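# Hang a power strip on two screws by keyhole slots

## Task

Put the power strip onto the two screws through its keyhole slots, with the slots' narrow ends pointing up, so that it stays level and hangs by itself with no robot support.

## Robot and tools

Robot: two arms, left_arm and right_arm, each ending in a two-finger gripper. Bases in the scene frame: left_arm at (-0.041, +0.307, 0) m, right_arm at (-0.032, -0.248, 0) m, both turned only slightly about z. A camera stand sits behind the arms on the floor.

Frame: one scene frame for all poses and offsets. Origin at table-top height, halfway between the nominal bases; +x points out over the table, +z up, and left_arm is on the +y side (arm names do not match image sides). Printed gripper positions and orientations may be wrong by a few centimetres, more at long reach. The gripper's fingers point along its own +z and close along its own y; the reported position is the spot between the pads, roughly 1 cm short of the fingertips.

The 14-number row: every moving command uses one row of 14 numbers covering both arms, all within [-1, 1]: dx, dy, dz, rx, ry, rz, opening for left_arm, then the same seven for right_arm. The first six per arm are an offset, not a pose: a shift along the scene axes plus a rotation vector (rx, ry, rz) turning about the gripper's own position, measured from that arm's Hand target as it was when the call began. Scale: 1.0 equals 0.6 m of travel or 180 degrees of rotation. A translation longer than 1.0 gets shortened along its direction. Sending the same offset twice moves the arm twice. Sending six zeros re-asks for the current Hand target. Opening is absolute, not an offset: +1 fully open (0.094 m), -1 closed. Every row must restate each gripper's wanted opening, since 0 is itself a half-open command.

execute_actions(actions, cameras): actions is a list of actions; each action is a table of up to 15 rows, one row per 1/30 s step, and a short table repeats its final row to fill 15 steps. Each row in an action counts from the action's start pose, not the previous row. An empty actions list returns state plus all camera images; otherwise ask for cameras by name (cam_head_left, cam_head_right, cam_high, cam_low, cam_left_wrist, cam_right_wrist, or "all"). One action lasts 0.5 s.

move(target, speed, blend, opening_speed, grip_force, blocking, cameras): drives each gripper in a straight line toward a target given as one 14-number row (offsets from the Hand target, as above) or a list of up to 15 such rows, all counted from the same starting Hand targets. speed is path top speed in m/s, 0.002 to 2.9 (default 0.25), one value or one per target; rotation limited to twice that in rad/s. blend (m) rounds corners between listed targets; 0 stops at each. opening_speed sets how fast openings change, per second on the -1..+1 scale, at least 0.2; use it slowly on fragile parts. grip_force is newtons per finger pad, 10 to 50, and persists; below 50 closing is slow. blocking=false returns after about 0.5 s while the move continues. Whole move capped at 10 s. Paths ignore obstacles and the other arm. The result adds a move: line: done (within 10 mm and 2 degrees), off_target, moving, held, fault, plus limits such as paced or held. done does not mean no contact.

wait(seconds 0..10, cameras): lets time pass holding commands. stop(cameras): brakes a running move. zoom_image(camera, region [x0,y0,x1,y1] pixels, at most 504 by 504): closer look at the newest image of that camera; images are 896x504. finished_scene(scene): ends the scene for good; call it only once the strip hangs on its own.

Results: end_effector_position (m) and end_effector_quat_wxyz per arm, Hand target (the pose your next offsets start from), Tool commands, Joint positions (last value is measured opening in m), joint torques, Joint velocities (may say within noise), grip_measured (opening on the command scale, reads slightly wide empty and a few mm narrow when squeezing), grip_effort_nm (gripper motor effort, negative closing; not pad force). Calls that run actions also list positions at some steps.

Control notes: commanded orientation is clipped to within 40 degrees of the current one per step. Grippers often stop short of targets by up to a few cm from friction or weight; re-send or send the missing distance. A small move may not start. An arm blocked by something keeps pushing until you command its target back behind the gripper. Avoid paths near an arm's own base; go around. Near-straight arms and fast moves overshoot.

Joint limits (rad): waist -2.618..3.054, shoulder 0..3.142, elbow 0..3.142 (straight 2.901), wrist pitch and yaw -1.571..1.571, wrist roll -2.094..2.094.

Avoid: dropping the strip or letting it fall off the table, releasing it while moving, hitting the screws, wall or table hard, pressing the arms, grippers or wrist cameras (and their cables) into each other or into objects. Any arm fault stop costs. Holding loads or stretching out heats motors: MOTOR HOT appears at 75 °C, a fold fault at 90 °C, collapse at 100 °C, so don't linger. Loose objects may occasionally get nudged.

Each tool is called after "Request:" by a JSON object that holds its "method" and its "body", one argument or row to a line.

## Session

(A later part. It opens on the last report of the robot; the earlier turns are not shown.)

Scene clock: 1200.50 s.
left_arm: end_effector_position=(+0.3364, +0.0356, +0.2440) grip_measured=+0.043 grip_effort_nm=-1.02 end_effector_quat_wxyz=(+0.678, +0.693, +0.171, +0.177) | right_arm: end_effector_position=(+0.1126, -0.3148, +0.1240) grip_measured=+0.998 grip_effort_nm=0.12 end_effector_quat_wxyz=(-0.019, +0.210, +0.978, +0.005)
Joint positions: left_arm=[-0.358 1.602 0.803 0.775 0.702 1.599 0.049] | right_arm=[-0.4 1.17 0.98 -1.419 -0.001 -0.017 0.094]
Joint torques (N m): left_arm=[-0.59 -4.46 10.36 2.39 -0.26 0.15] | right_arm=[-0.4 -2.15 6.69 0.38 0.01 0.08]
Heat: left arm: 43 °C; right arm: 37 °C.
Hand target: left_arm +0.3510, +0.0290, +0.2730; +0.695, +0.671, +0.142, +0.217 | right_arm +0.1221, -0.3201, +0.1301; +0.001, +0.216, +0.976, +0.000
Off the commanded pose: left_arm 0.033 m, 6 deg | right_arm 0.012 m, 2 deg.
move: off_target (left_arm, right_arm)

Request:
{"method": "wait", "body": {
  "seconds": 0.1,
  "cameras": ["cam_low", "cam_high"]
}}

Request:
{"method": "zoom_image", "body": {
  "camera": "cam_high",
  "region": [350, 220, 410, 280]
}}

Request:
{"method": "zoom_image", "body": {
  "camera": "cam_high",
  "region": [450, 190, 510, 250]
}}

Request:
{"method": "zoom_image", "body": {
  "camera": "cam_low",
  "region": [435, 100, 515, 180]
}}

Scene clock: 1201.67 s.
left_arm: end_effector_position=(+0.3364, +0.0356, +0.2440) grip_measured=+0.043 grip_effort_nm=-1.03 end_effector_quat_wxyz=(+0.678, +0.693, +0.171, +0.177) | right_arm: end_effector_position=(+0.1126, -0.3148, +0.1240) grip_measured=+0.998 grip_effort_nm=0.12 end_effector_quat_wxyz=(-0.019, +0.210, +0.978, +0.005)
Joint positions: left_arm=[-0.358 1.602 0.803 0.775 0.702 1.599 0.049] | right_arm=[-0.4 1.17 0.98 -1.419 -0.001 -0.017 0.094]
Joint torques (N m): left_arm=[-0.59 -4.48 10.39 2.39 -0.26 0.15] | right_arm=[-0.32 -2.15 6.68 0.39 0.01 0.1]
Heat: left arm: 44 °C; right arm: 37 °C.
Hand target: left_arm +0.3510, +0.0290, +0.2730; +0.695, +0.671, +0.142, +0.217 | right_arm +0.1221, -0.3201, +0.1301; +0.001, +0.216, +0.976, +0.000
Tool commands: left_gripper/opening=-0.2 right_gripper/opening=+1.0
Off the commanded pose: left_arm 0.033 m, 6 deg | right_arm 0.012 m, 2 deg.
wait: 0.10 s; at rest from the start
Images, in order (width x height): cam_high 896x504, cam_low 896x504.

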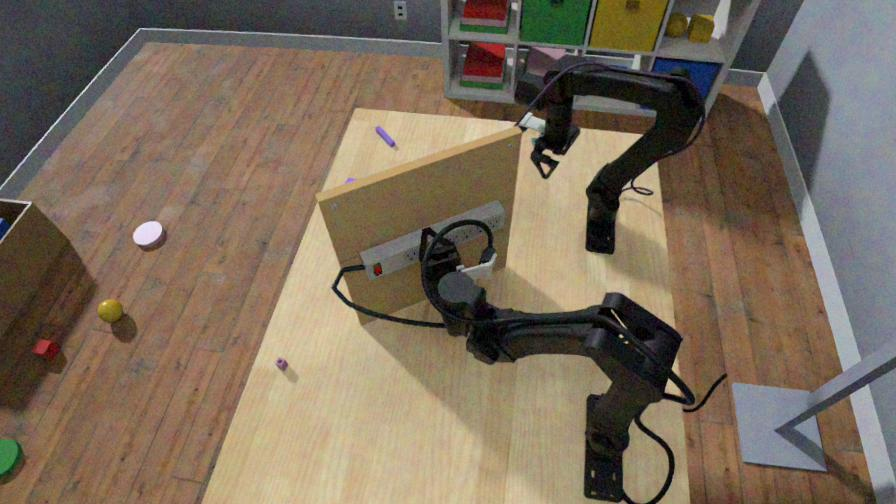

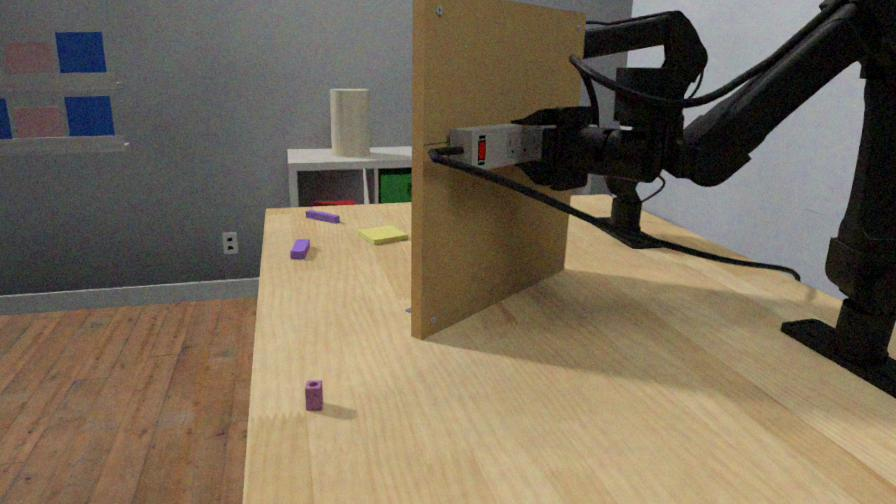

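Scaled by 8.400 from the camera's 896x504 image, which has a finer 1280x720 frame.

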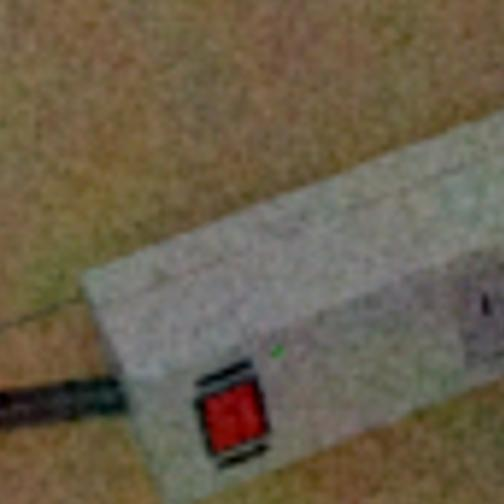

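Scaled by 8.400 from the camera's 896x504 image, which has a finer 1280x720 frame.

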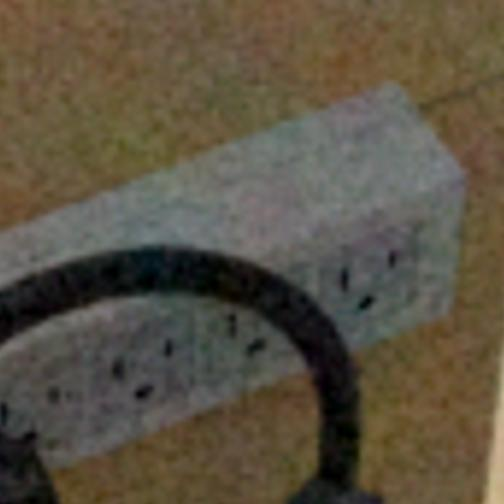

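Scaled by 6.300 from the camera's 896x504 image, which has a finer 1280x720 frame.

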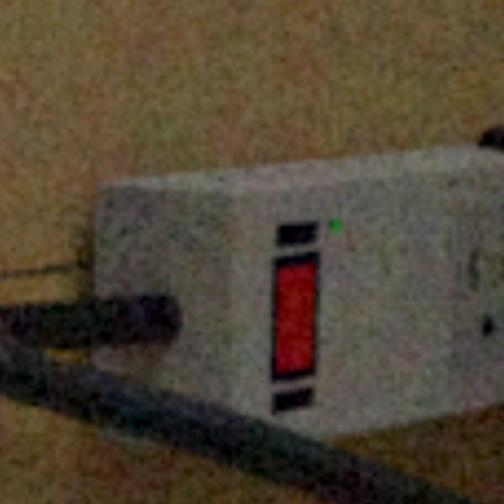

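Request:
{"method": "move", "body": {
  "target": [0,0,0,-0.00527,0.00979,0,-0.2,0,0,0,0,0,0,1.0],
  "speed": 0.05
}}

Request:
{"method": "move", "body": {
  "target": [0,0,0,-0.00264,0.0049,0,-0.2,0,0,0,0,0,0,1.0],
  "speed": 0.05
}}

Request:
{"method": "move", "body": {
  "target": [0,0,0,-0.00132,0.00245,0,-0.2,0,0,0,0,0,0,1.0],
  "speed": 0.05
}}

Scene clock: 1204.20 s.
left_arm: end_effector_position=(+0.3364, +0.0356, +0.2440) grip_measured=+0.043 grip_effort_nm=-1.03 end_effector_quat_wxyz=(+0.679, +0.692, +0.173, +0.175) | right_arm: end_effector_position=(+0.1126, -0.3148, +0.1240) grip_measured=+0.998 grip_effort_nm=0.12 end_effector_quat_wxyz=(-0.019, +0.210, +0.978, +0.005)
Joint positions: left_arm=[-0.358 1.602 0.803 0.775 0.702 1.593 0.049] | right_arm=[-0.4 1.17 0.98 -1.419 -0.001 -0.017 0.094]
Joint torques (N m): left_arm=[-0.64 -4.51 10.35 2.41 -0.27 -0.12] | right_arm=[-0.39 -2.17 6.65 0.4 0.02 0.07]
Heat: left arm: 44 °C; right arm: 37 °C.
Hand target: left_arm +0.3509, +0.0290, +0.2730; +0.698, +0.668, +0.155, +0.206 | right_arm +0.1221, -0.3201, +0.1301; +0.001, +0.216, +0.976, +0.000
Off the commanded pose: left_arm 0.033 m, 5 deg | right_arm 0.012 m, 2 deg.
move: off_target (left_arm, right_arm)

Scene clock: 1205.00 s.
left_arm: end_effector_position=(+0.3380, +0.0351, +0.2432) grip_measured=+0.043 grip_effort_nm=-1.03 end_effector_quat_wxyz=(+0.680, +0.691, +0.179, +0.169) | right_arm: end_effector_position=(+0.1126, -0.3148, +0.1240) grip_measured=+0.998 grip_effort_nm=0.12 end_effector_quat_wxyz=(-0.019, +0.210, +0.978, +0.005)
Joint positions: left_arm=[-0.358 1.609 0.809 0.775 0.701 1.577 0.049] | right_arm=[-0.4 1.17 0.98 -1.419 -0.001 -0.017 0.094]
Joint torques (N m): left_arm=[-0.69 -5.07 10 2.4 -0.29 -0.11] | right_arm=[-0.36 -2.07 6.71 0.37 0 0.07]
Heat: left arm: 44 °C; right arm: 37 °C.
Hand target: left_arm +0.3510, +0.0290, +0.2731; +0.700, +0.667, +0.161, +0.200 | right_arm +0.1221, -0.3201, +0.1301; +0.001, +0.216, +0.976, +0.000
Off the commanded pose: left_arm 0.033 m, 5 deg | right_arm 0.012 m, 2 deg.
move: off_target (left_arm, right_arm)

Scene clock: 1205.70 s.
left_arm: end_effector_position=(+0.3380, +0.0350, +0.2432) grip_measured=+0.042 grip_effort_nm=-1.03 end_effector_quat_wxyz=(+0.680, +0.691, +0.180, +0.168) | right_arm: end_effector_position=(+0.1126, -0.3148, +0.1240) grip_measured=+0.998 grip_effort_nm=0.12 end_effector_quat_wxyz=(-0.019, +0.210, +0.978, +0.005)
Joint positions: left_arm=[-0.358 1.609 0.809 0.775 0.702 1.575 0.049] | right_arm=[-0.4 1.17 0.98 -1.419 -0.001 -0.017 0.094]
Joint torques (N m): left_arm=[-0.69 -5.07 10 2.39 -0.28 -0.19] | right_arm=[-0.36 -2.19 6.71 0.37 -0.01 0.07]
Heat: left arm: 44 °C; right arm: 37 °C.
Hand target: left_arm +0.3510, +0.0290, +0.2731; +0.700, +0.666, +0.164, +0.197 | right_arm +0.1221, -0.3201, +0.1301; +0.001, +0.216, +0.976, +0.000
Off the commanded pose: left_arm 0.033 m, 5 deg | right_arm 0.012 m, 2 deg.
move: off_target (left_arm, right_arm)

Request:
{"method": "move", "body": {
  "target": [0.00184,-0.00278,0,0,0,0,-0.2,0,0,0,0,0,0,1.0],
  "speed": 0.03,
  "cameras": ["cam_low", "cam_high"]
}}

Request:
{"method": "zoom_image", "body": {
  "camera": "cam_high",
  "region": [350, 220, 410, 280]
}}

Request:
{"method": "zoom_image", "body": {
  "camera": "cam_high",
  "region": [450, 190, 510, 250]
}}

Request:
{"method": "zoom_image", "body": {
  "camera": "cam_low",
  "region": [435, 100, 515, 180]
}}

Scene clock: 1207.67 s.
left_arm: end_effector_position=(+0.3369, +0.0323, +0.2430) grip_measured=+0.042 grip_effort_nm=-1.03 end_effector_quat_wxyz=(+0.680, +0.692, +0.177, +0.165) | right_arm: end_effector_position=(+0.1126, -0.3148, +0.1240) grip_measured=+0.998 grip_effort_nm=0.12 end_effector_quat_wxyz=(-0.019, +0.210, +0.978, +0.005)
Joint positions: left_arm=[-0.364 1.613 0.813 0.775 0.705 1.575 0.049] | right_arm=[-0.4 1.17 0.98 -1.419 -0.001 -0.017 0.094]
Joint torques (N m): left_arm=[-0.53 -5.05 10.13 2.38 -0.36 -0.18] | right_arm=[-0.39 -2.15 6.72 0.38 -0.01 0.09]
Heat: left arm: 44 °C; right arm: 37 °C.
Hand target: left_arm +0.3521, +0.0274, +0.2730; +0.700, +0.666, +0.164, +0.197 | right_arm +0.1221, -0.3201, +0.1301; +0.001, +0.216, +0.976, +0.000
Off the commanded pose: left_arm 0.034 m, 5 deg | right_arm 0.012 m, 2 deg.
move: off_target (left_arm, right_arm)
Images, in order (width x height): cam_high 896x504, cam_low 896x504.

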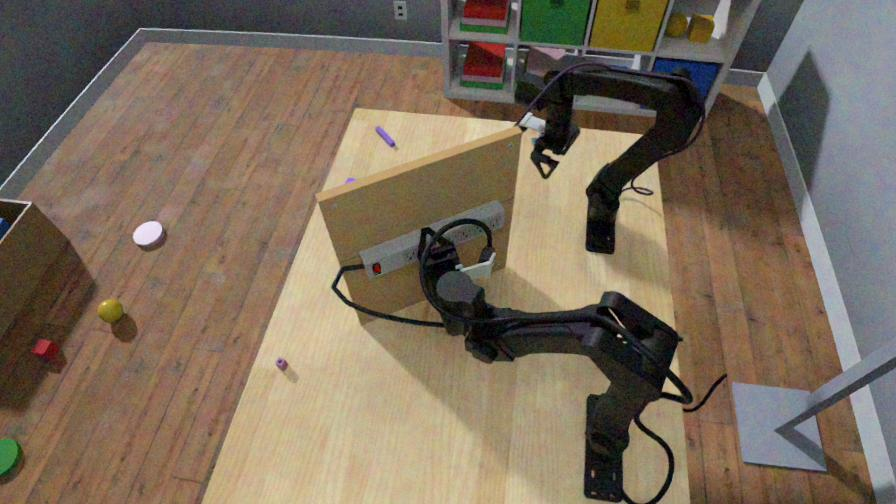

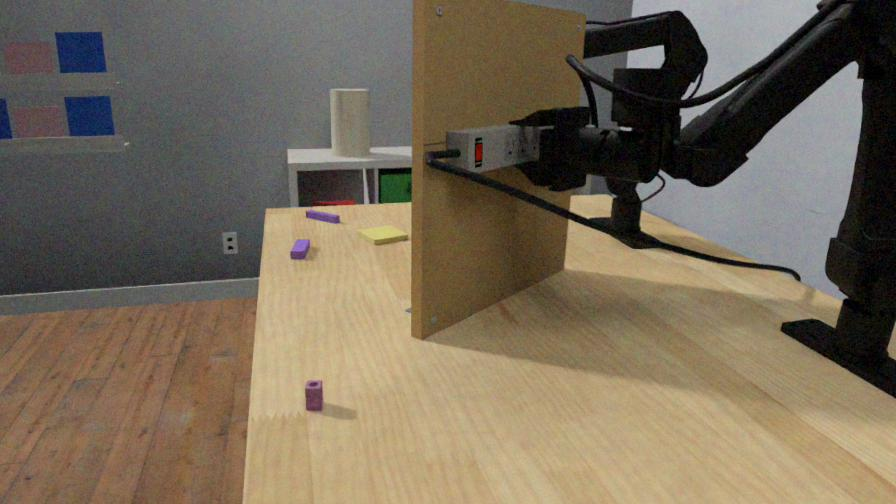

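Scaled by 8.400 from the camera's 896x504 image, which has a finer 1280x720 frame.

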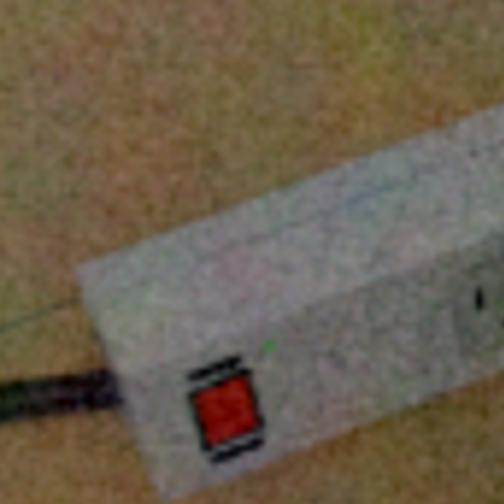

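Scaled by 8.400 from the camera's 896x504 image, which has a finer 1280x720 frame.

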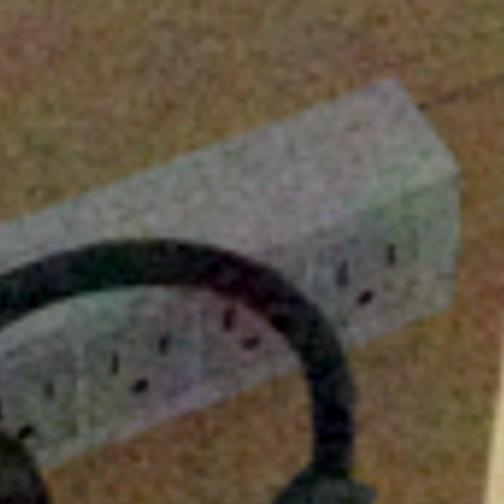

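Scaled by 6.300 from the camera's 896x504 image, which has a finer 1280x720 frame.

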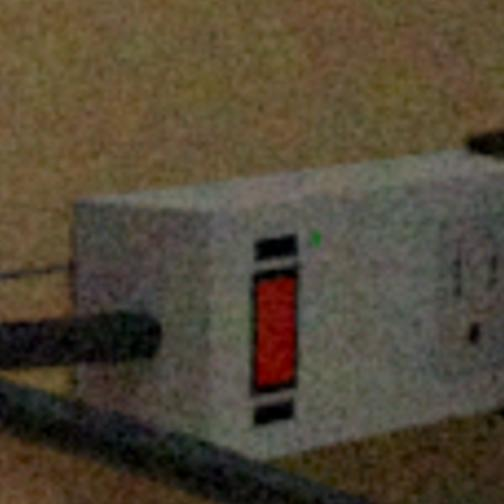

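Request:
{"method": "move", "body": {
  "target": [-0.01049,0.00408,-0.02846,0.00577,0.01483,0,-0.2,0,0,0,0,0,0,1.0],
  "speed": 0.04
}}

Scene clock: 1210.70 s.
left_arm: end_effector_position=(+0.3369, +0.0323, +0.2429) grip_measured=+0.042 grip_effort_nm=-1.03 end_effector_quat_wxyz=(+0.680, +0.692, +0.177, +0.165) | right_arm: end_effector_position=(+0.1126, -0.3148, +0.1240) grip_measured=+0.998 grip_effort_nm=0.12 end_effector_quat_wxyz=(-0.019, +0.210, +0.978, +0.005)
Joint positions: left_arm=[-0.364 1.613 0.813 0.775 0.705 1.575 0.049] | right_arm=[-0.4 1.17 0.98 -1.419 -0.001 -0.017 0.094]
Joint torques (N m): left_arm=[-0.65 -5.3 7.57 2.17 -0.38 -0.18] | right_arm=[-0.31 -2.1 6.69 0.38 0 0.09]
Heat: left arm: 44 °C; right arm: 37 °C.
Hand target: left_arm +0.3459, +0.0298, +0.2559; +0.690, +0.677, +0.178, +0.183 | right_arm +0.1221, -0.3201, +0.1301; +0.001, +0.216, +0.976, +0.000
Off the commanded pose: left_arm 0.016 m, 3 deg | right_arm 0.012 m, 2 deg.
move: off_target (left_arm, right_arm)

Request:
{"method": "move", "body": {
  "target": [-0.00839,0.00326,-0.02277,0.00462,0.01186,0,-0.2,0,0,0,0,0,0,1.0],
  "speed": 0.04
}}

Scene clock: 1211.97 s.
left_arm: end_effector_position=(+0.3368, +0.0323, +0.2425) grip_measured=+0.042 grip_effort_nm=-1.02 end_effector_quat_wxyz=(+0.680, +0.692, +0.177, +0.165) | right_arm: end_effector_position=(+0.1126, -0.3148, +0.1240) grip_measured=+0.998 grip_effort_nm=0.12 end_effector_quat_wxyz=(-0.019, +0.210, +0.978, +0.005)
Joint positions: left_arm=[-0.364 1.613 0.812 0.774 0.705 1.575 0.049] | right_arm=[-0.4 1.17 0.98 -1.419 -0.001 -0.017 0.094]
Joint torques (N m): left_arm=[-0.68 -5.63 5.46 2.01 -0.38 -0.17] | right_arm=[-0.4 -2.17 6.63 0.4 0.01 0.08]
Heat: left arm: 43 °C; right arm: 37 °C.
Hand target: left_arm +0.3409, +0.0318, +0.2423; +0.682, +0.685, +0.190, +0.172 | right_arm +0.1221, -0.3201, +0.1301; +0.001, +0.216, +0.976, +0.000
Off the commanded pose: left_arm 0.004 m, 2 deg | right_arm 0.012 m, 2 deg.
move: off_target (right_arm)

Request:
{"method": "move", "body": {
  "target": [0,0,-0.00667,0,0,0,-0.2,0,0,0,0,0,0,1.0],
  "speed": 0.03
}}

Request:
{"method": "move", "body": {
  "target": [0,0,-0.005,0,0,0,-0.2,0,0,0,0,0,0,1.0],
  "speed": 0.03
}}

Scene clock: 1214.53 s.
left_arm: end_effector_position=(+0.3366, +0.0328, +0.2423) grip_measured=+0.042 grip_effort_nm=-1.03 end_effector_quat_wxyz=(+0.681, +0.691, +0.178, +0.166) | right_arm: end_effector_position=(+0.1126, -0.3148, +0.1240) grip_measured=+0.998 grip_effort_nm=0.12 end_effector_quat_wxyz=(-0.019, +0.210, +0.978, +0.005)
Joint positions: left_arm=[-0.364 1.613 0.807 0.783 0.703 1.573 0.049] | right_arm=[-0.4 1.17 0.98 -1.419 -0.001 -0.017 0.094]
Joint torques (N m): left_arm=[-0.73 -4.97 5.2 2.11 -0.36 -0.16] | right_arm=[-0.32 -2.13 6.68 0.39 0.01 0.07]
Heat: left arm: 42 °C; right arm: 37 °C.
Hand target: left_arm +0.3408, +0.0318, +0.2382; +0.682, +0.685, +0.190, +0.171 | right_arm +0.1221, -0.3201, +0.1301; +0.001, +0.216, +0.976, +0.000
Off the commanded pose: left_arm 0.006 m, 2 deg | right_arm 0.012 m, 2 deg.
move: off_target (right_arm)

Scene clock: 1215.27 s.
left_arm: end_effector_position=(+0.3364, +0.0334, +0.2423) grip_measured=+0.042 grip_effort_nm=-1.03 end_effector_quat_wxyz=(+0.682, +0.689, +0.178, +0.168) | right_arm: end_effector_position=(+0.1126, -0.3148, +0.1240) grip_measured=+0.998 grip_effort_nm=0.11 end_effector_quat_wxyz=(-0.019, +0.210, +0.978, +0.005)
Joint positions: left_arm=[-0.364 1.613 0.801 0.796 0.699 1.569 0.049] | right_arm=[-0.4 1.17 0.98 -1.419 -0.001 -0.017 0.094]
Joint torques (N m): left_arm=[-0.72 -4.46 5.12 2.1 -0.33 -0.11] | right_arm=[-0.34 -2.15 6.75 0.36 0 0.06]
Heat: left arm: 42 °C; right arm: 37 °C.
Hand target: left_arm +0.3408, +0.0318, +0.2353; +0.682, +0.685, +0.190, +0.172 | right_arm +0.1221, -0.3201, +0.1301; +0.001, +0.216, +0.976, +0.000
Off the commanded pose: left_arm 0.009 m, 1 deg | right_arm 0.012 m, 2 deg.
move: off_target (right_arm)

Request:
{"method": "move", "body": {
  "target": [0.005,-0.00195,-0.0147,0.00288,0.0074,0,-0.2,0,0,0,0,0,0,1.0],
  "speed": 0.03
}}

Scene clock: 1217.43 s.
left_arm: end_effector_position=(+0.3370, +0.0324, +0.2417) grip_measured=+0.042 grip_effort_nm=-1.03 end_effector_quat_wxyz=(+0.685, +0.687, +0.176, +0.167) | right_arm: end_effector_position=(+0.1126, -0.3148, +0.1240) grip_measured=+0.998 grip_effort_nm=0.12 end_effector_quat_wxyz=(-0.019, +0.210, +0.978, +0.005)
Joint positions: left_arm=[-0.364 1.625 0.801 0.818 0.705 1.564 0.049] | right_arm=[-0.4 1.17 0.98 -1.419 -0.001 -0.017 0.094]
Joint torques (N m): left_arm=[-0.66 -3.96 5.37 1.79 -0.39 -0.08] | right_arm=[-0.32 -2.13 6.71 0.39 0 0.08]
Heat: left arm: 41 °C; right arm: 37 °C.
Hand target: left_arm +0.3438, +0.0306, +0.2265; +0.676, +0.690, +0.197, +0.164 | right_arm +0.1221, -0.3201, +0.1301; +0.001, +0.216, +0.976, +0.000
Off the commanded pose: left_arm 0.017 m, 3 deg | right_arm 0.012 m, 2 deg.
move: off_target (left_arm, right_arm)

Request:
{"method": "move", "body": {
  "target": [0,0,-0.00667,0,0,0,-0.2,0,0,0,0,0,0,1.0],
  "speed": 0.03
}}

Request:
{"method": "move", "body": {
  "target": [0,0,-0.005,0,0,0,-0.2,0,0,0,0,0,0,1.0],
  "speed": 0.03,
  "cameras": ["cam_low", "cam_high"]
}}

Request:
{"method": "zoom_image", "body": {
  "camera": "cam_high",
  "region": [350, 220, 410, 280]
}}

Request:
{"method": "zoom_image", "body": {
  "camera": "cam_high",
  "region": [450, 190, 510, 250]
}}

Request:
{"method": "zoom_image", "body": {
  "camera": "cam_low",
  "region": [435, 100, 515, 180]
}}

Scene clock: 1219.70 s.
left_arm: end_effector_position=(+0.3370, +0.0316, +0.2351) grip_measured=+0.042 grip_effort_nm=-1.02 end_effector_quat_wxyz=(+0.685, +0.688, +0.187, +0.152) | right_arm: end_effector_position=(+0.1126, -0.3148, +0.1240) grip_measured=+0.998 grip_effort_nm=0.11 end_effector_quat_wxyz=(-0.019, +0.210, +0.978, +0.005)
Joint positions: left_arm=[-0.364 1.638 0.797 0.82 0.71 1.537 0.049] | right_arm=[-0.4 1.17 0.98 -1.419 -0.001 -0.017 0.094]
Joint torques (N m): left_arm=[-0.68 -4.16 5.12 1.94 -0.43 0.17] | right_arm=[-0.32 -2.13 6.69 0.39 -0.01 0.08]
Heat: left arm: 41 °C; right arm: 37 °C.
Hand target: left_arm +0.3438, +0.0306, +0.2225; +0.676, +0.690, +0.197, +0.164 | right_arm +0.1221, -0.3201, +0.1301; +0.001, +0.216, +0.976, +0.000
Off the commanded pose: left_arm 0.014 m, 2 deg | right_arm 0.012 m, 2 deg.
move: off_target (left_arm, right_arm)

Scene clock: 1220.57 s.
left_arm: end_effector_position=(+0.3369, +0.0314, +0.2334) grip_measured=+0.042 grip_effort_nm=-1.03 end_effector_quat_wxyz=(+0.686, +0.686, +0.189, +0.149) | right_arm: end_effector_position=(+0.1126, -0.3148, +0.1240) grip_measured=+0.998 grip_effort_nm=0.11 end_effector_quat_wxyz=(-0.019, +0.210, +0.978, +0.005)
Joint positions: left_arm=[-0.364 1.644 0.792 0.834 0.711 1.526 0.049] | right_arm=[-0.4 1.17 0.98 -1.419 -0.001 -0.017 0.094]
Joint torques (N m): left_arm=[-0.66 -4.07 5 1.93 -0.44 0.28] | right_arm=[-0.31 -2.11 6.71 0.4 0 0.07]
Heat: left arm: 41 °C; right arm: 37 °C.
Hand target: left_arm +0.3438, +0.0306, +0.2194; +0.676, +0.690, +0.197, +0.164 | right_arm +0.1221, -0.3201, +0.1301; +0.001, +0.216, +0.976, +0.000
Off the commanded pose: left_arm 0.016 m, 2 deg | right_arm 0.012 m, 2 deg.
move: off_target (left_arm, right_arm)
Images, in order (width x height): cam_high 896x504, cam_low 896x504.

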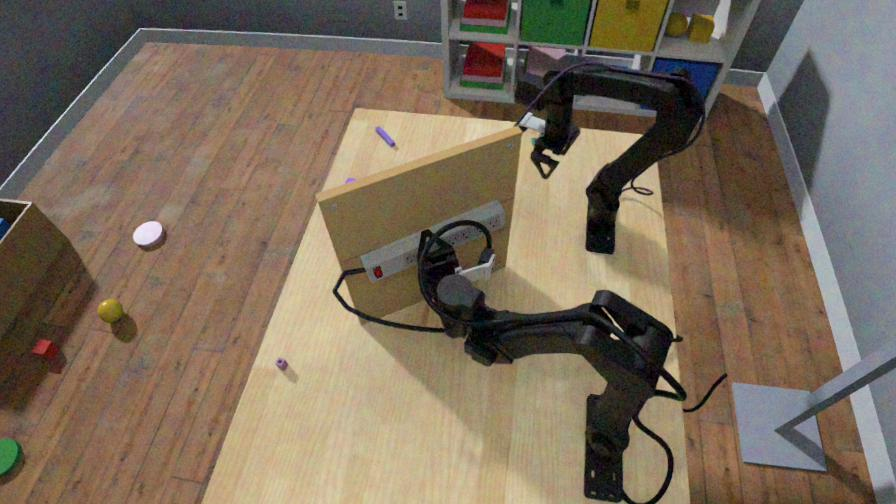

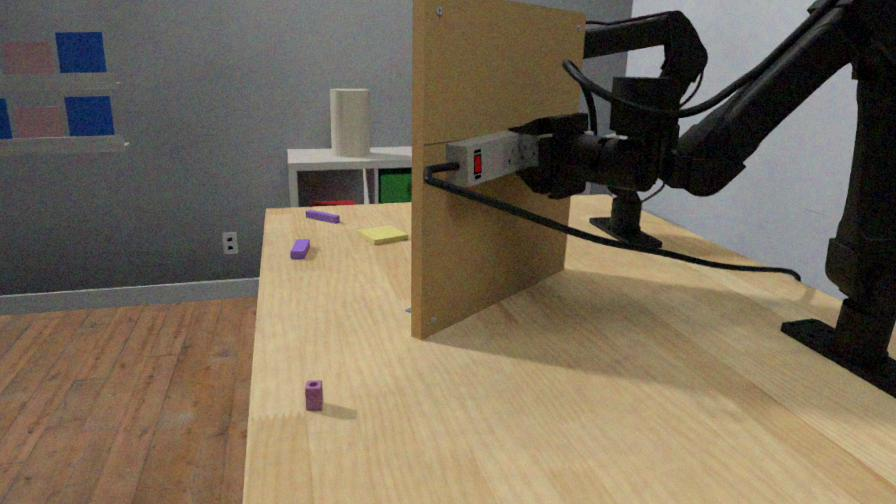

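Scaled by 8.400 from the camera's 896x504 image, which has a finer 1280x720 frame.

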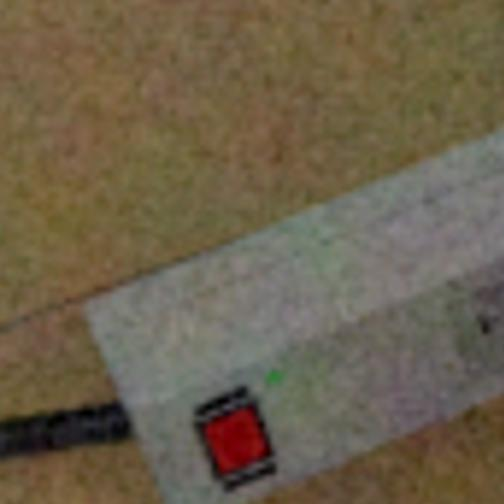

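Scaled by 8.400 from the camera's 896x504 image, which has a finer 1280x720 frame.

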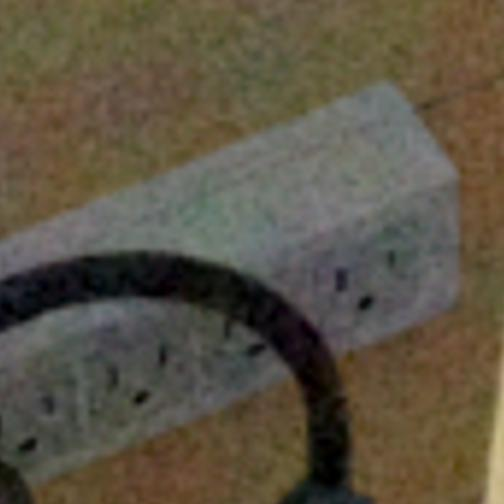

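Scaled by 6.300 from the camera's 896x504 image, which has a finer 1280x720 frame.

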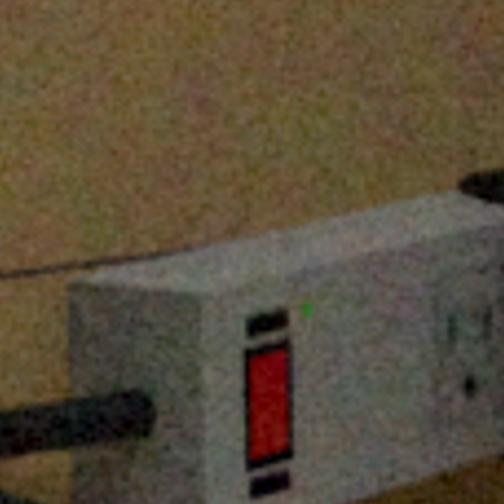

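Request:
{"method": "move", "body": {
  "target": [0,0,-0.0025,0.00515,-0.00983,0,-0.2,0,0,0,0,0,0,1.0],
  "speed": 0.03
}}

Request:
{"method": "move", "body": {
  "target": [0,0,-0.0025,0.00515,-0.00983,0,-0.2,0,0,0,0,0,0,1.0],
  "speed": 0.03
}}

Scene clock: 1224.27 s.
left_arm: end_effector_position=(+0.3369, +0.0314, +0.2337) grip_measured=+0.042 grip_effort_nm=-1.03 end_effector_quat_wxyz=(+0.686, +0.686, +0.188, +0.150) | right_arm: end_effector_position=(+0.1126, -0.3148, +0.1240) grip_measured=+0.998 grip_effort_nm=0.12 end_effector_quat_wxyz=(-0.019, +0.210, +0.978, +0.005)
Joint positions: left_arm=[-0.364 1.644 0.792 0.835 0.711 1.53 0.049] | right_arm=[-0.4 1.17 0.98 -1.419 -0.001 -0.017 0.094]
Joint torques (N m): left_arm=[-0.62 -3.79 4.74 1.99 -0.44 0.53] | right_arm=[-0.39 -2.15 6.75 0.39 0 0.06]
Heat: left arm: 40 °C; right arm: 37 °C.
Hand target: left_arm +0.3438, +0.0306, +0.2179; +0.674, +0.693, +0.185, +0.177 | right_arm +0.1221, -0.3201, +0.1301; +0.001, +0.216, +0.976, +0.000
Off the commanded pose: left_arm 0.017 m, 3 deg | right_arm 0.012 m, 2 deg.
move: off_target (left_arm, right_arm)

Scene clock: 1225.47 s.
left_arm: end_effector_position=(+0.3370, +0.0314, +0.2292) grip_measured=+0.042 grip_effort_nm=-1.03 end_effector_quat_wxyz=(+0.683, +0.691, +0.176, +0.162) | right_arm: end_effector_position=(+0.1126, -0.3148, +0.1240) grip_measured=+0.998 grip_effort_nm=0.12 end_effector_quat_wxyz=(-0.019, +0.210, +0.978, +0.005)
Joint positions: left_arm=[-0.364 1.654 0.785 0.848 0.711 1.569 0.049] | right_arm=[-0.4 1.17 0.98 -1.419 -0.001 -0.017 0.094]
Joint velocities: left_arm=[within noise] | right_arm=[0.002 0.007 -0.027 -0.066 -0.198 -0.037 -0.002]
Joint torques (N m): left_arm=[-0.7 -4.19 4.96 1.97 -0.46 0.5] | right_arm=[-0.31 -2.11 6.67 0.38 0 0.08]
Heat: left arm: 40 °C; right arm: 37 °C.
Hand target: left_arm +0.3438, +0.0306, +0.2164; +0.671, +0.696, +0.173, +0.189 | right_arm +0.1221, -0.3201, +0.1301; +0.001, +0.216, +0.976, +0.000
Off the commanded pose: left_arm 0.014 m, 3 deg | right_arm 0.012 m, 2 deg.
move: off_target (left_arm, right_arm)

Request:
{"method": "wait", "body": {
  "seconds": 0.1,
  "cameras": ["cam_low", "cam_high"]
}}

Request:
{"method": "zoom_image", "body": {
  "camera": "cam_high",
  "region": [350, 220, 410, 280]
}}

Request:
{"method": "zoom_image", "body": {
  "camera": "cam_high",
  "region": [450, 190, 510, 250]
}}

Request:
{"method": "zoom_image", "body": {
  "camera": "cam_low",
  "region": [435, 100, 515, 180]
}}

Scene clock: 1226.50 s.
left_arm: end_effector_position=(+0.3370, +0.0314, +0.2292) grip_measured=+0.042 grip_effort_nm=-1.03 end_effector_quat_wxyz=(+0.683, +0.691, +0.176, +0.162) | right_arm: end_effector_position=(+0.1126, -0.3148, +0.1240) grip_measured=+0.998 grip_effort_nm=0.12 end_effector_quat_wxyz=(-0.019, +0.210, +0.978, +0.005)
Joint positions: left_arm=[-0.364 1.654 0.785 0.848 0.711 1.569 0.049] | right_arm=[-0.4 1.17 0.98 -1.419 -0.001 -0.017 0.094]
Joint torques (N m): left_arm=[-0.66 -4.18 4.94 1.97 -0.45 0.49] | right_arm=[-0.32 -2.15 6.64 0.39 0 0.08]
Heat: left arm: 40 °C; right arm: 37 °C.
Hand target: left_arm +0.3438, +0.0306, +0.2164; +0.671, +0.696, +0.173, +0.189 | right_arm +0.1221, -0.3201, +0.1301; +0.001, +0.216, +0.976, +0.000
Tool commands: left_gripper/opening=-0.2 right_gripper/opening=+1.0
Off the commanded pose: left_arm 0.014 m, 3 deg | right_arm 0.012 m, 2 deg.
wait: 0.10 s; at rest from the start
Images, in order (width x height): cam_high 896x504, cam_low 896x504.

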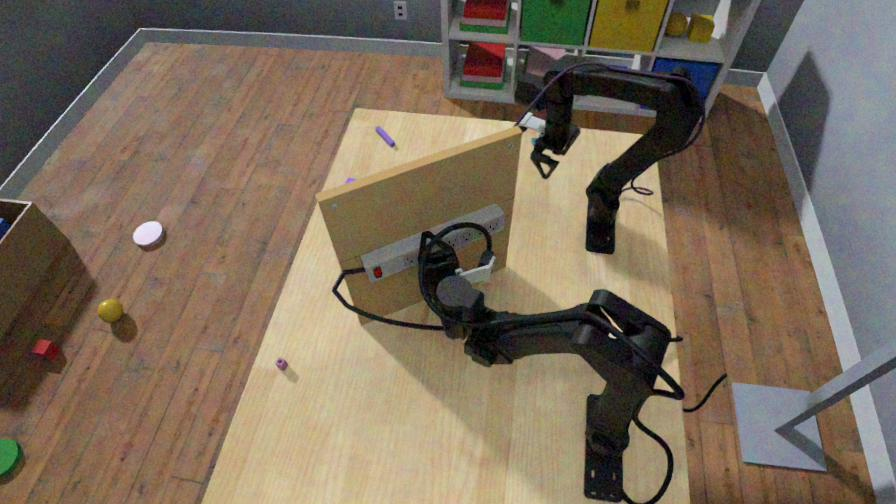

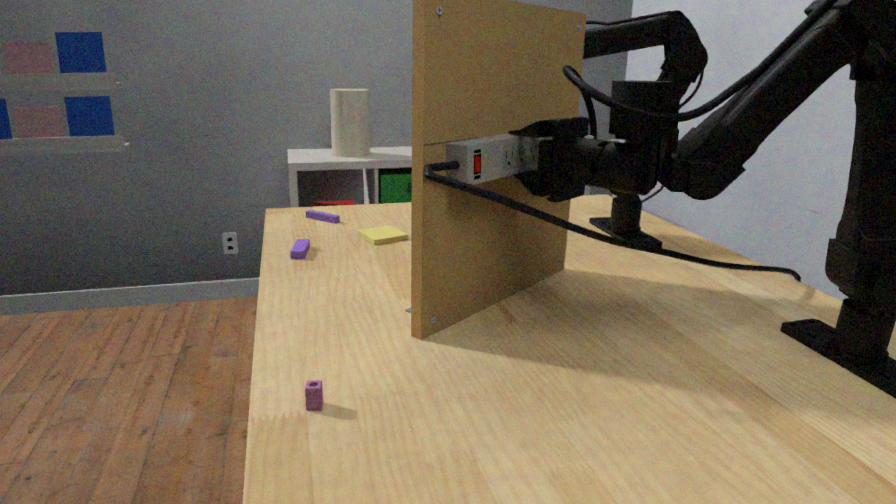

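Scaled by 8.400 from the camera's 896x504 image, which has a finer 1280x720 frame.

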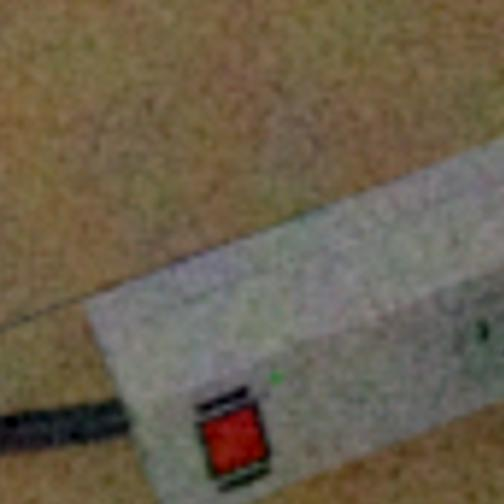

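Scaled by 8.400 from the camera's 896x504 image, which has a finer 1280x720 frame.

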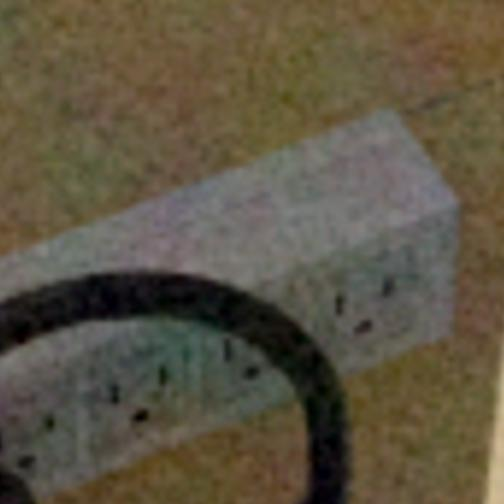

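Scaled by 6.300 from the camera's 896x504 image, which has a finer 1280x720 frame.

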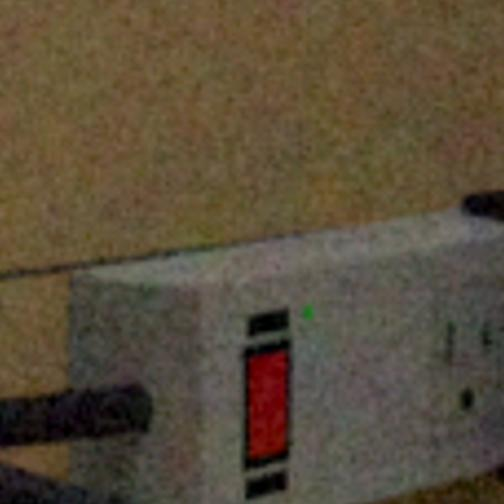

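Request:
{"method": "move", "body": {
  "target": [0,0,-0.0033,0.00387,-0.00737,0,-0.2,0,0,0,0,0,0,1.0],
  "speed": 0.03
}}

Request:
{"method": "move", "body": {
  "target": [0,0,-0.0033,0.00258,-0.00491,0,-0.2,0,0,0,0,0,0,1.0],
  "speed": 0.03,
  "cameras": ["cam_low", "cam_high"]
}}

Request:
{"method": "zoom_image", "body": {
  "camera": "cam_high",
  "region": [350, 220, 410, 280]
}}

Request:
{"method": "zoom_image", "body": {
  "camera": "cam_high",
  "region": [450, 190, 510, 250]
}}

Request:
{"method": "zoom_image", "body": {
  "camera": "cam_low",
  "region": [435, 100, 515, 180]
}}

Scene clock: 1229.07 s.
left_arm: end_effector_position=(+0.3370, +0.0313, +0.2280) grip_measured=+0.042 grip_effort_nm=-1.02 end_effector_quat_wxyz=(+0.681, +0.692, +0.167, +0.170) | right_arm: end_effector_position=(+0.1126, -0.3148, +0.1240) grip_measured=+0.998 grip_effort_nm=0.12 end_effector_quat_wxyz=(-0.019, +0.210, +0.978, +0.005)
Joint positions: left_arm=[-0.364 1.659 0.782 0.859 0.711 1.59 0.049] | right_arm=[-0.4 1.17 0.98 -1.419 -0.001 -0.017 0.094]
Joint torques (N m): left_arm=[-0.69 -4.18 4.83 1.97 -0.46 0.53] | right_arm=[-0.38 -2.09 6.72 0.39 0 0.07]
Heat: left arm: 39 °C; right arm: 37 °C.
Hand target: left_arm +0.3438, +0.0306, +0.2146; +0.669, +0.698, +0.164, +0.198 | right_arm +0.1221, -0.3201, +0.1301; +0.001, +0.216, +0.976, +0.000
Off the commanded pose: left_arm 0.015 m, 4 deg | right_arm 0.012 m, 2 deg.
move: off_target (left_arm, right_arm)

Scene clock: 1230.00 s.
left_arm: end_effector_position=(+0.3372, +0.0313, +0.2291) grip_measured=+0.042 grip_effort_nm=-1.02 end_effector_quat_wxyz=(+0.683, +0.690, +0.161, +0.177) | right_arm: end_effector_position=(+0.1126, -0.3148, +0.1240) grip_measured=+0.998 grip_effort_nm=0.12 end_effector_quat_wxyz=(-0.019, +0.210, +0.978, +0.005)
Joint positions: left_arm=[-0.364 1.663 0.78 0.877 0.711 1.599 0.049] | right_arm=[-0.4 1.17 0.98 -1.419 -0.001 -0.017 0.094]
Joint torques (N m): left_arm=[-0.69 -4.07 4.66 1.89 -0.48 0.61] | right_arm=[-0.39 -2.09 6.72 0.37 0.01 0.07]
Heat: left arm: 39 °C; right arm: 37 °C.
Hand target: left_arm +0.3438, +0.0306, +0.2126; +0.667, +0.699, +0.158, +0.204 | right_arm +0.1221, -0.3201, +0.1301; +0.001, +0.216, +0.976, +0.000
Off the commanded pose: left_arm 0.018 m, 4 deg | right_arm 0.012 m, 2 deg.
move: off_target (left_arm, right_arm)
Images, in order (width x height): cam_high 896x504, cam_low 896x504.

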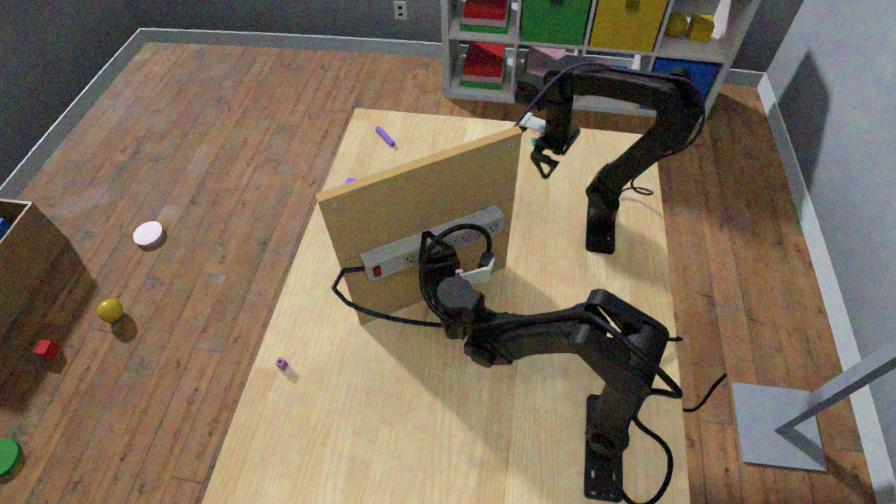

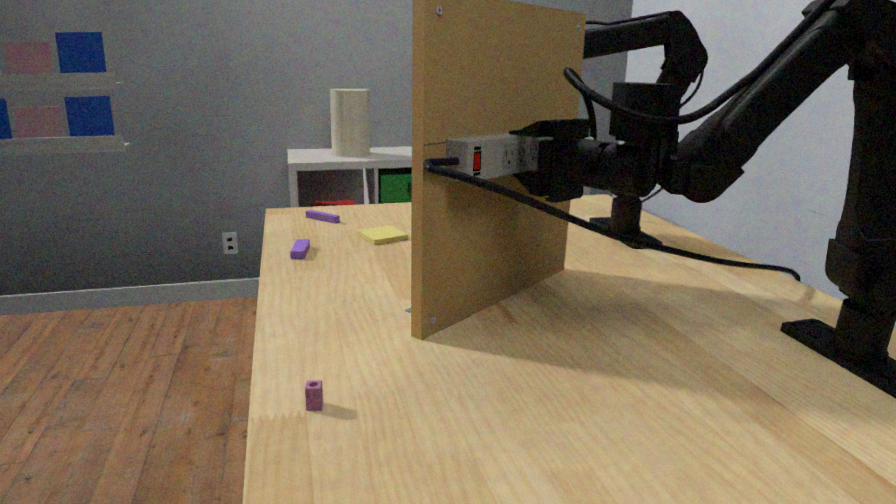

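Scaled by 8.400 from the camera's 896x504 image, which has a finer 1280x720 frame.

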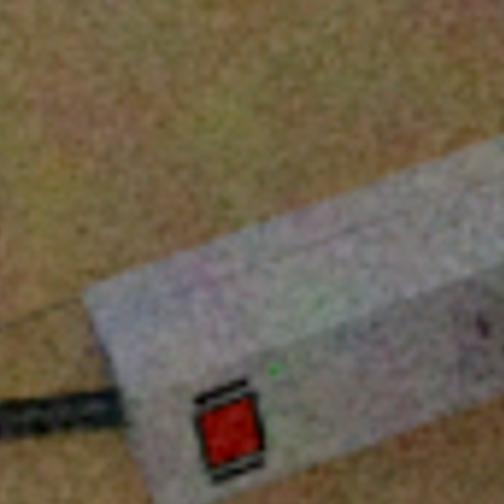

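Scaled by 8.400 from the camera's 896x504 image, which has a finer 1280x720 frame.

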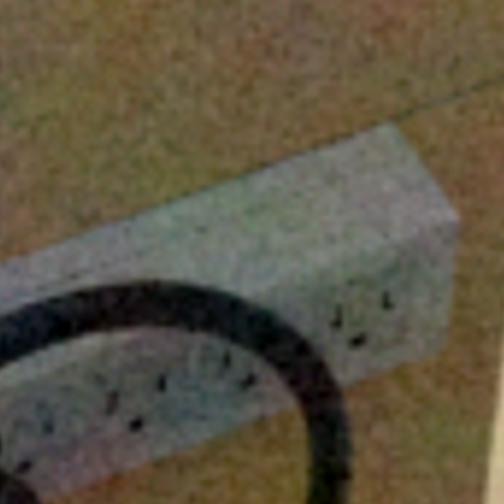

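Scaled by 6.300 from the camera's 896x504 image, which has a finer 1280x720 frame.

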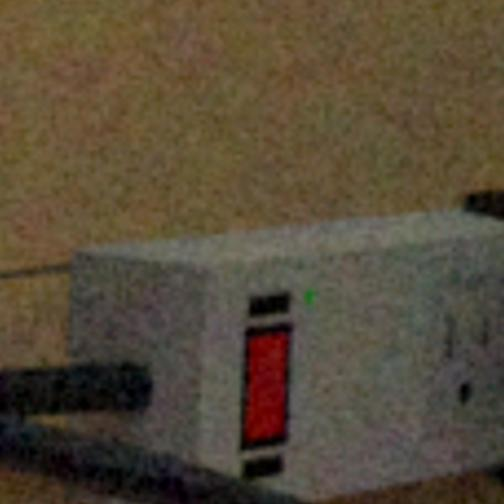

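Request:
{"method": "move", "body": {
  "target": [-0.00461,0.00694,0,0,0,0,-0.2,0,0,0,0,0,0,1.0],
  "speed": 0.03
}}

Request:
{"method": "move", "body": {
  "target": [0,0,0,-0.00387,0.00737,0,-0.2,0,0,0,0,0,0,1.0],
  "speed": 0.03
}}

Scene clock: 1234.23 s.
left_arm: end_effector_position=(+0.3369, +0.0323, +0.2287) grip_measured=+0.042 grip_effort_nm=-1.03 end_effector_quat_wxyz=(+0.684, +0.688, +0.162, +0.180) | right_arm: end_effector_position=(+0.1126, -0.3148, +0.1240) grip_measured=+0.998 grip_effort_nm=0.12 end_effector_quat_wxyz=(-0.019, +0.210, +0.978, +0.005)
Joint positions: left_arm=[-0.364 1.663 0.771 0.894 0.705 1.596 0.049] | right_arm=[-0.4 1.17 0.98 -1.419 -0.001 -0.017 0.094]
Joint torques (N m): left_arm=[-0.01 -4.9 4.15 1.79 -0.32 0.63] | right_arm=[-0.31 -2.11 6.68 0.38 0.01 0.08]
Heat: left arm: 39 °C; right arm: 37 °C.
Hand target: left_arm +0.3410, +0.0348, +0.2126; +0.667, +0.699, +0.158, +0.204 | right_arm +0.1221, -0.3201, +0.1301; +0.001, +0.216, +0.976, +0.000
Off the commanded pose: left_arm 0.017 m, 4 deg | right_arm 0.012 m, 2 deg.
move: off_target (left_arm, right_arm)

Scene clock: 1234.93 s.
left_arm: end_effector_position=(+0.3369, +0.0323, +0.2288) grip_measured=+0.042 grip_effort_nm=-1.03 end_effector_quat_wxyz=(+0.685, +0.687, +0.163, +0.179) | right_arm: end_effector_position=(+0.1126, -0.3148, +0.1240) grip_measured=+0.998 grip_effort_nm=0.12 end_effector_quat_wxyz=(-0.019, +0.210, +0.978, +0.005)
Joint positions: left_arm=[-0.364 1.663 0.771 0.894 0.705 1.593 0.049] | right_arm=[-0.4 1.17 0.98 -1.419 -0.001 -0.017 0.094]
Joint torques (N m): left_arm=[0.02 -4.97 4.21 1.75 -0.33 0.43] | right_arm=[-0.36 -2.09 6.71 0.38 0.03 0.07]
Heat: left arm: 39 °C; right arm: 37 °C.
Hand target: left_arm +0.3411, +0.0348, +0.2127; +0.669, +0.697, +0.167, +0.195 | right_arm +0.1221, -0.3201, +0.1301; +0.001, +0.216, +0.976, +0.000
Off the commanded pose: left_arm 0.017 m, 3 deg | right_arm 0.012 m, 2 deg.
move: off_target (left_arm, right_arm)


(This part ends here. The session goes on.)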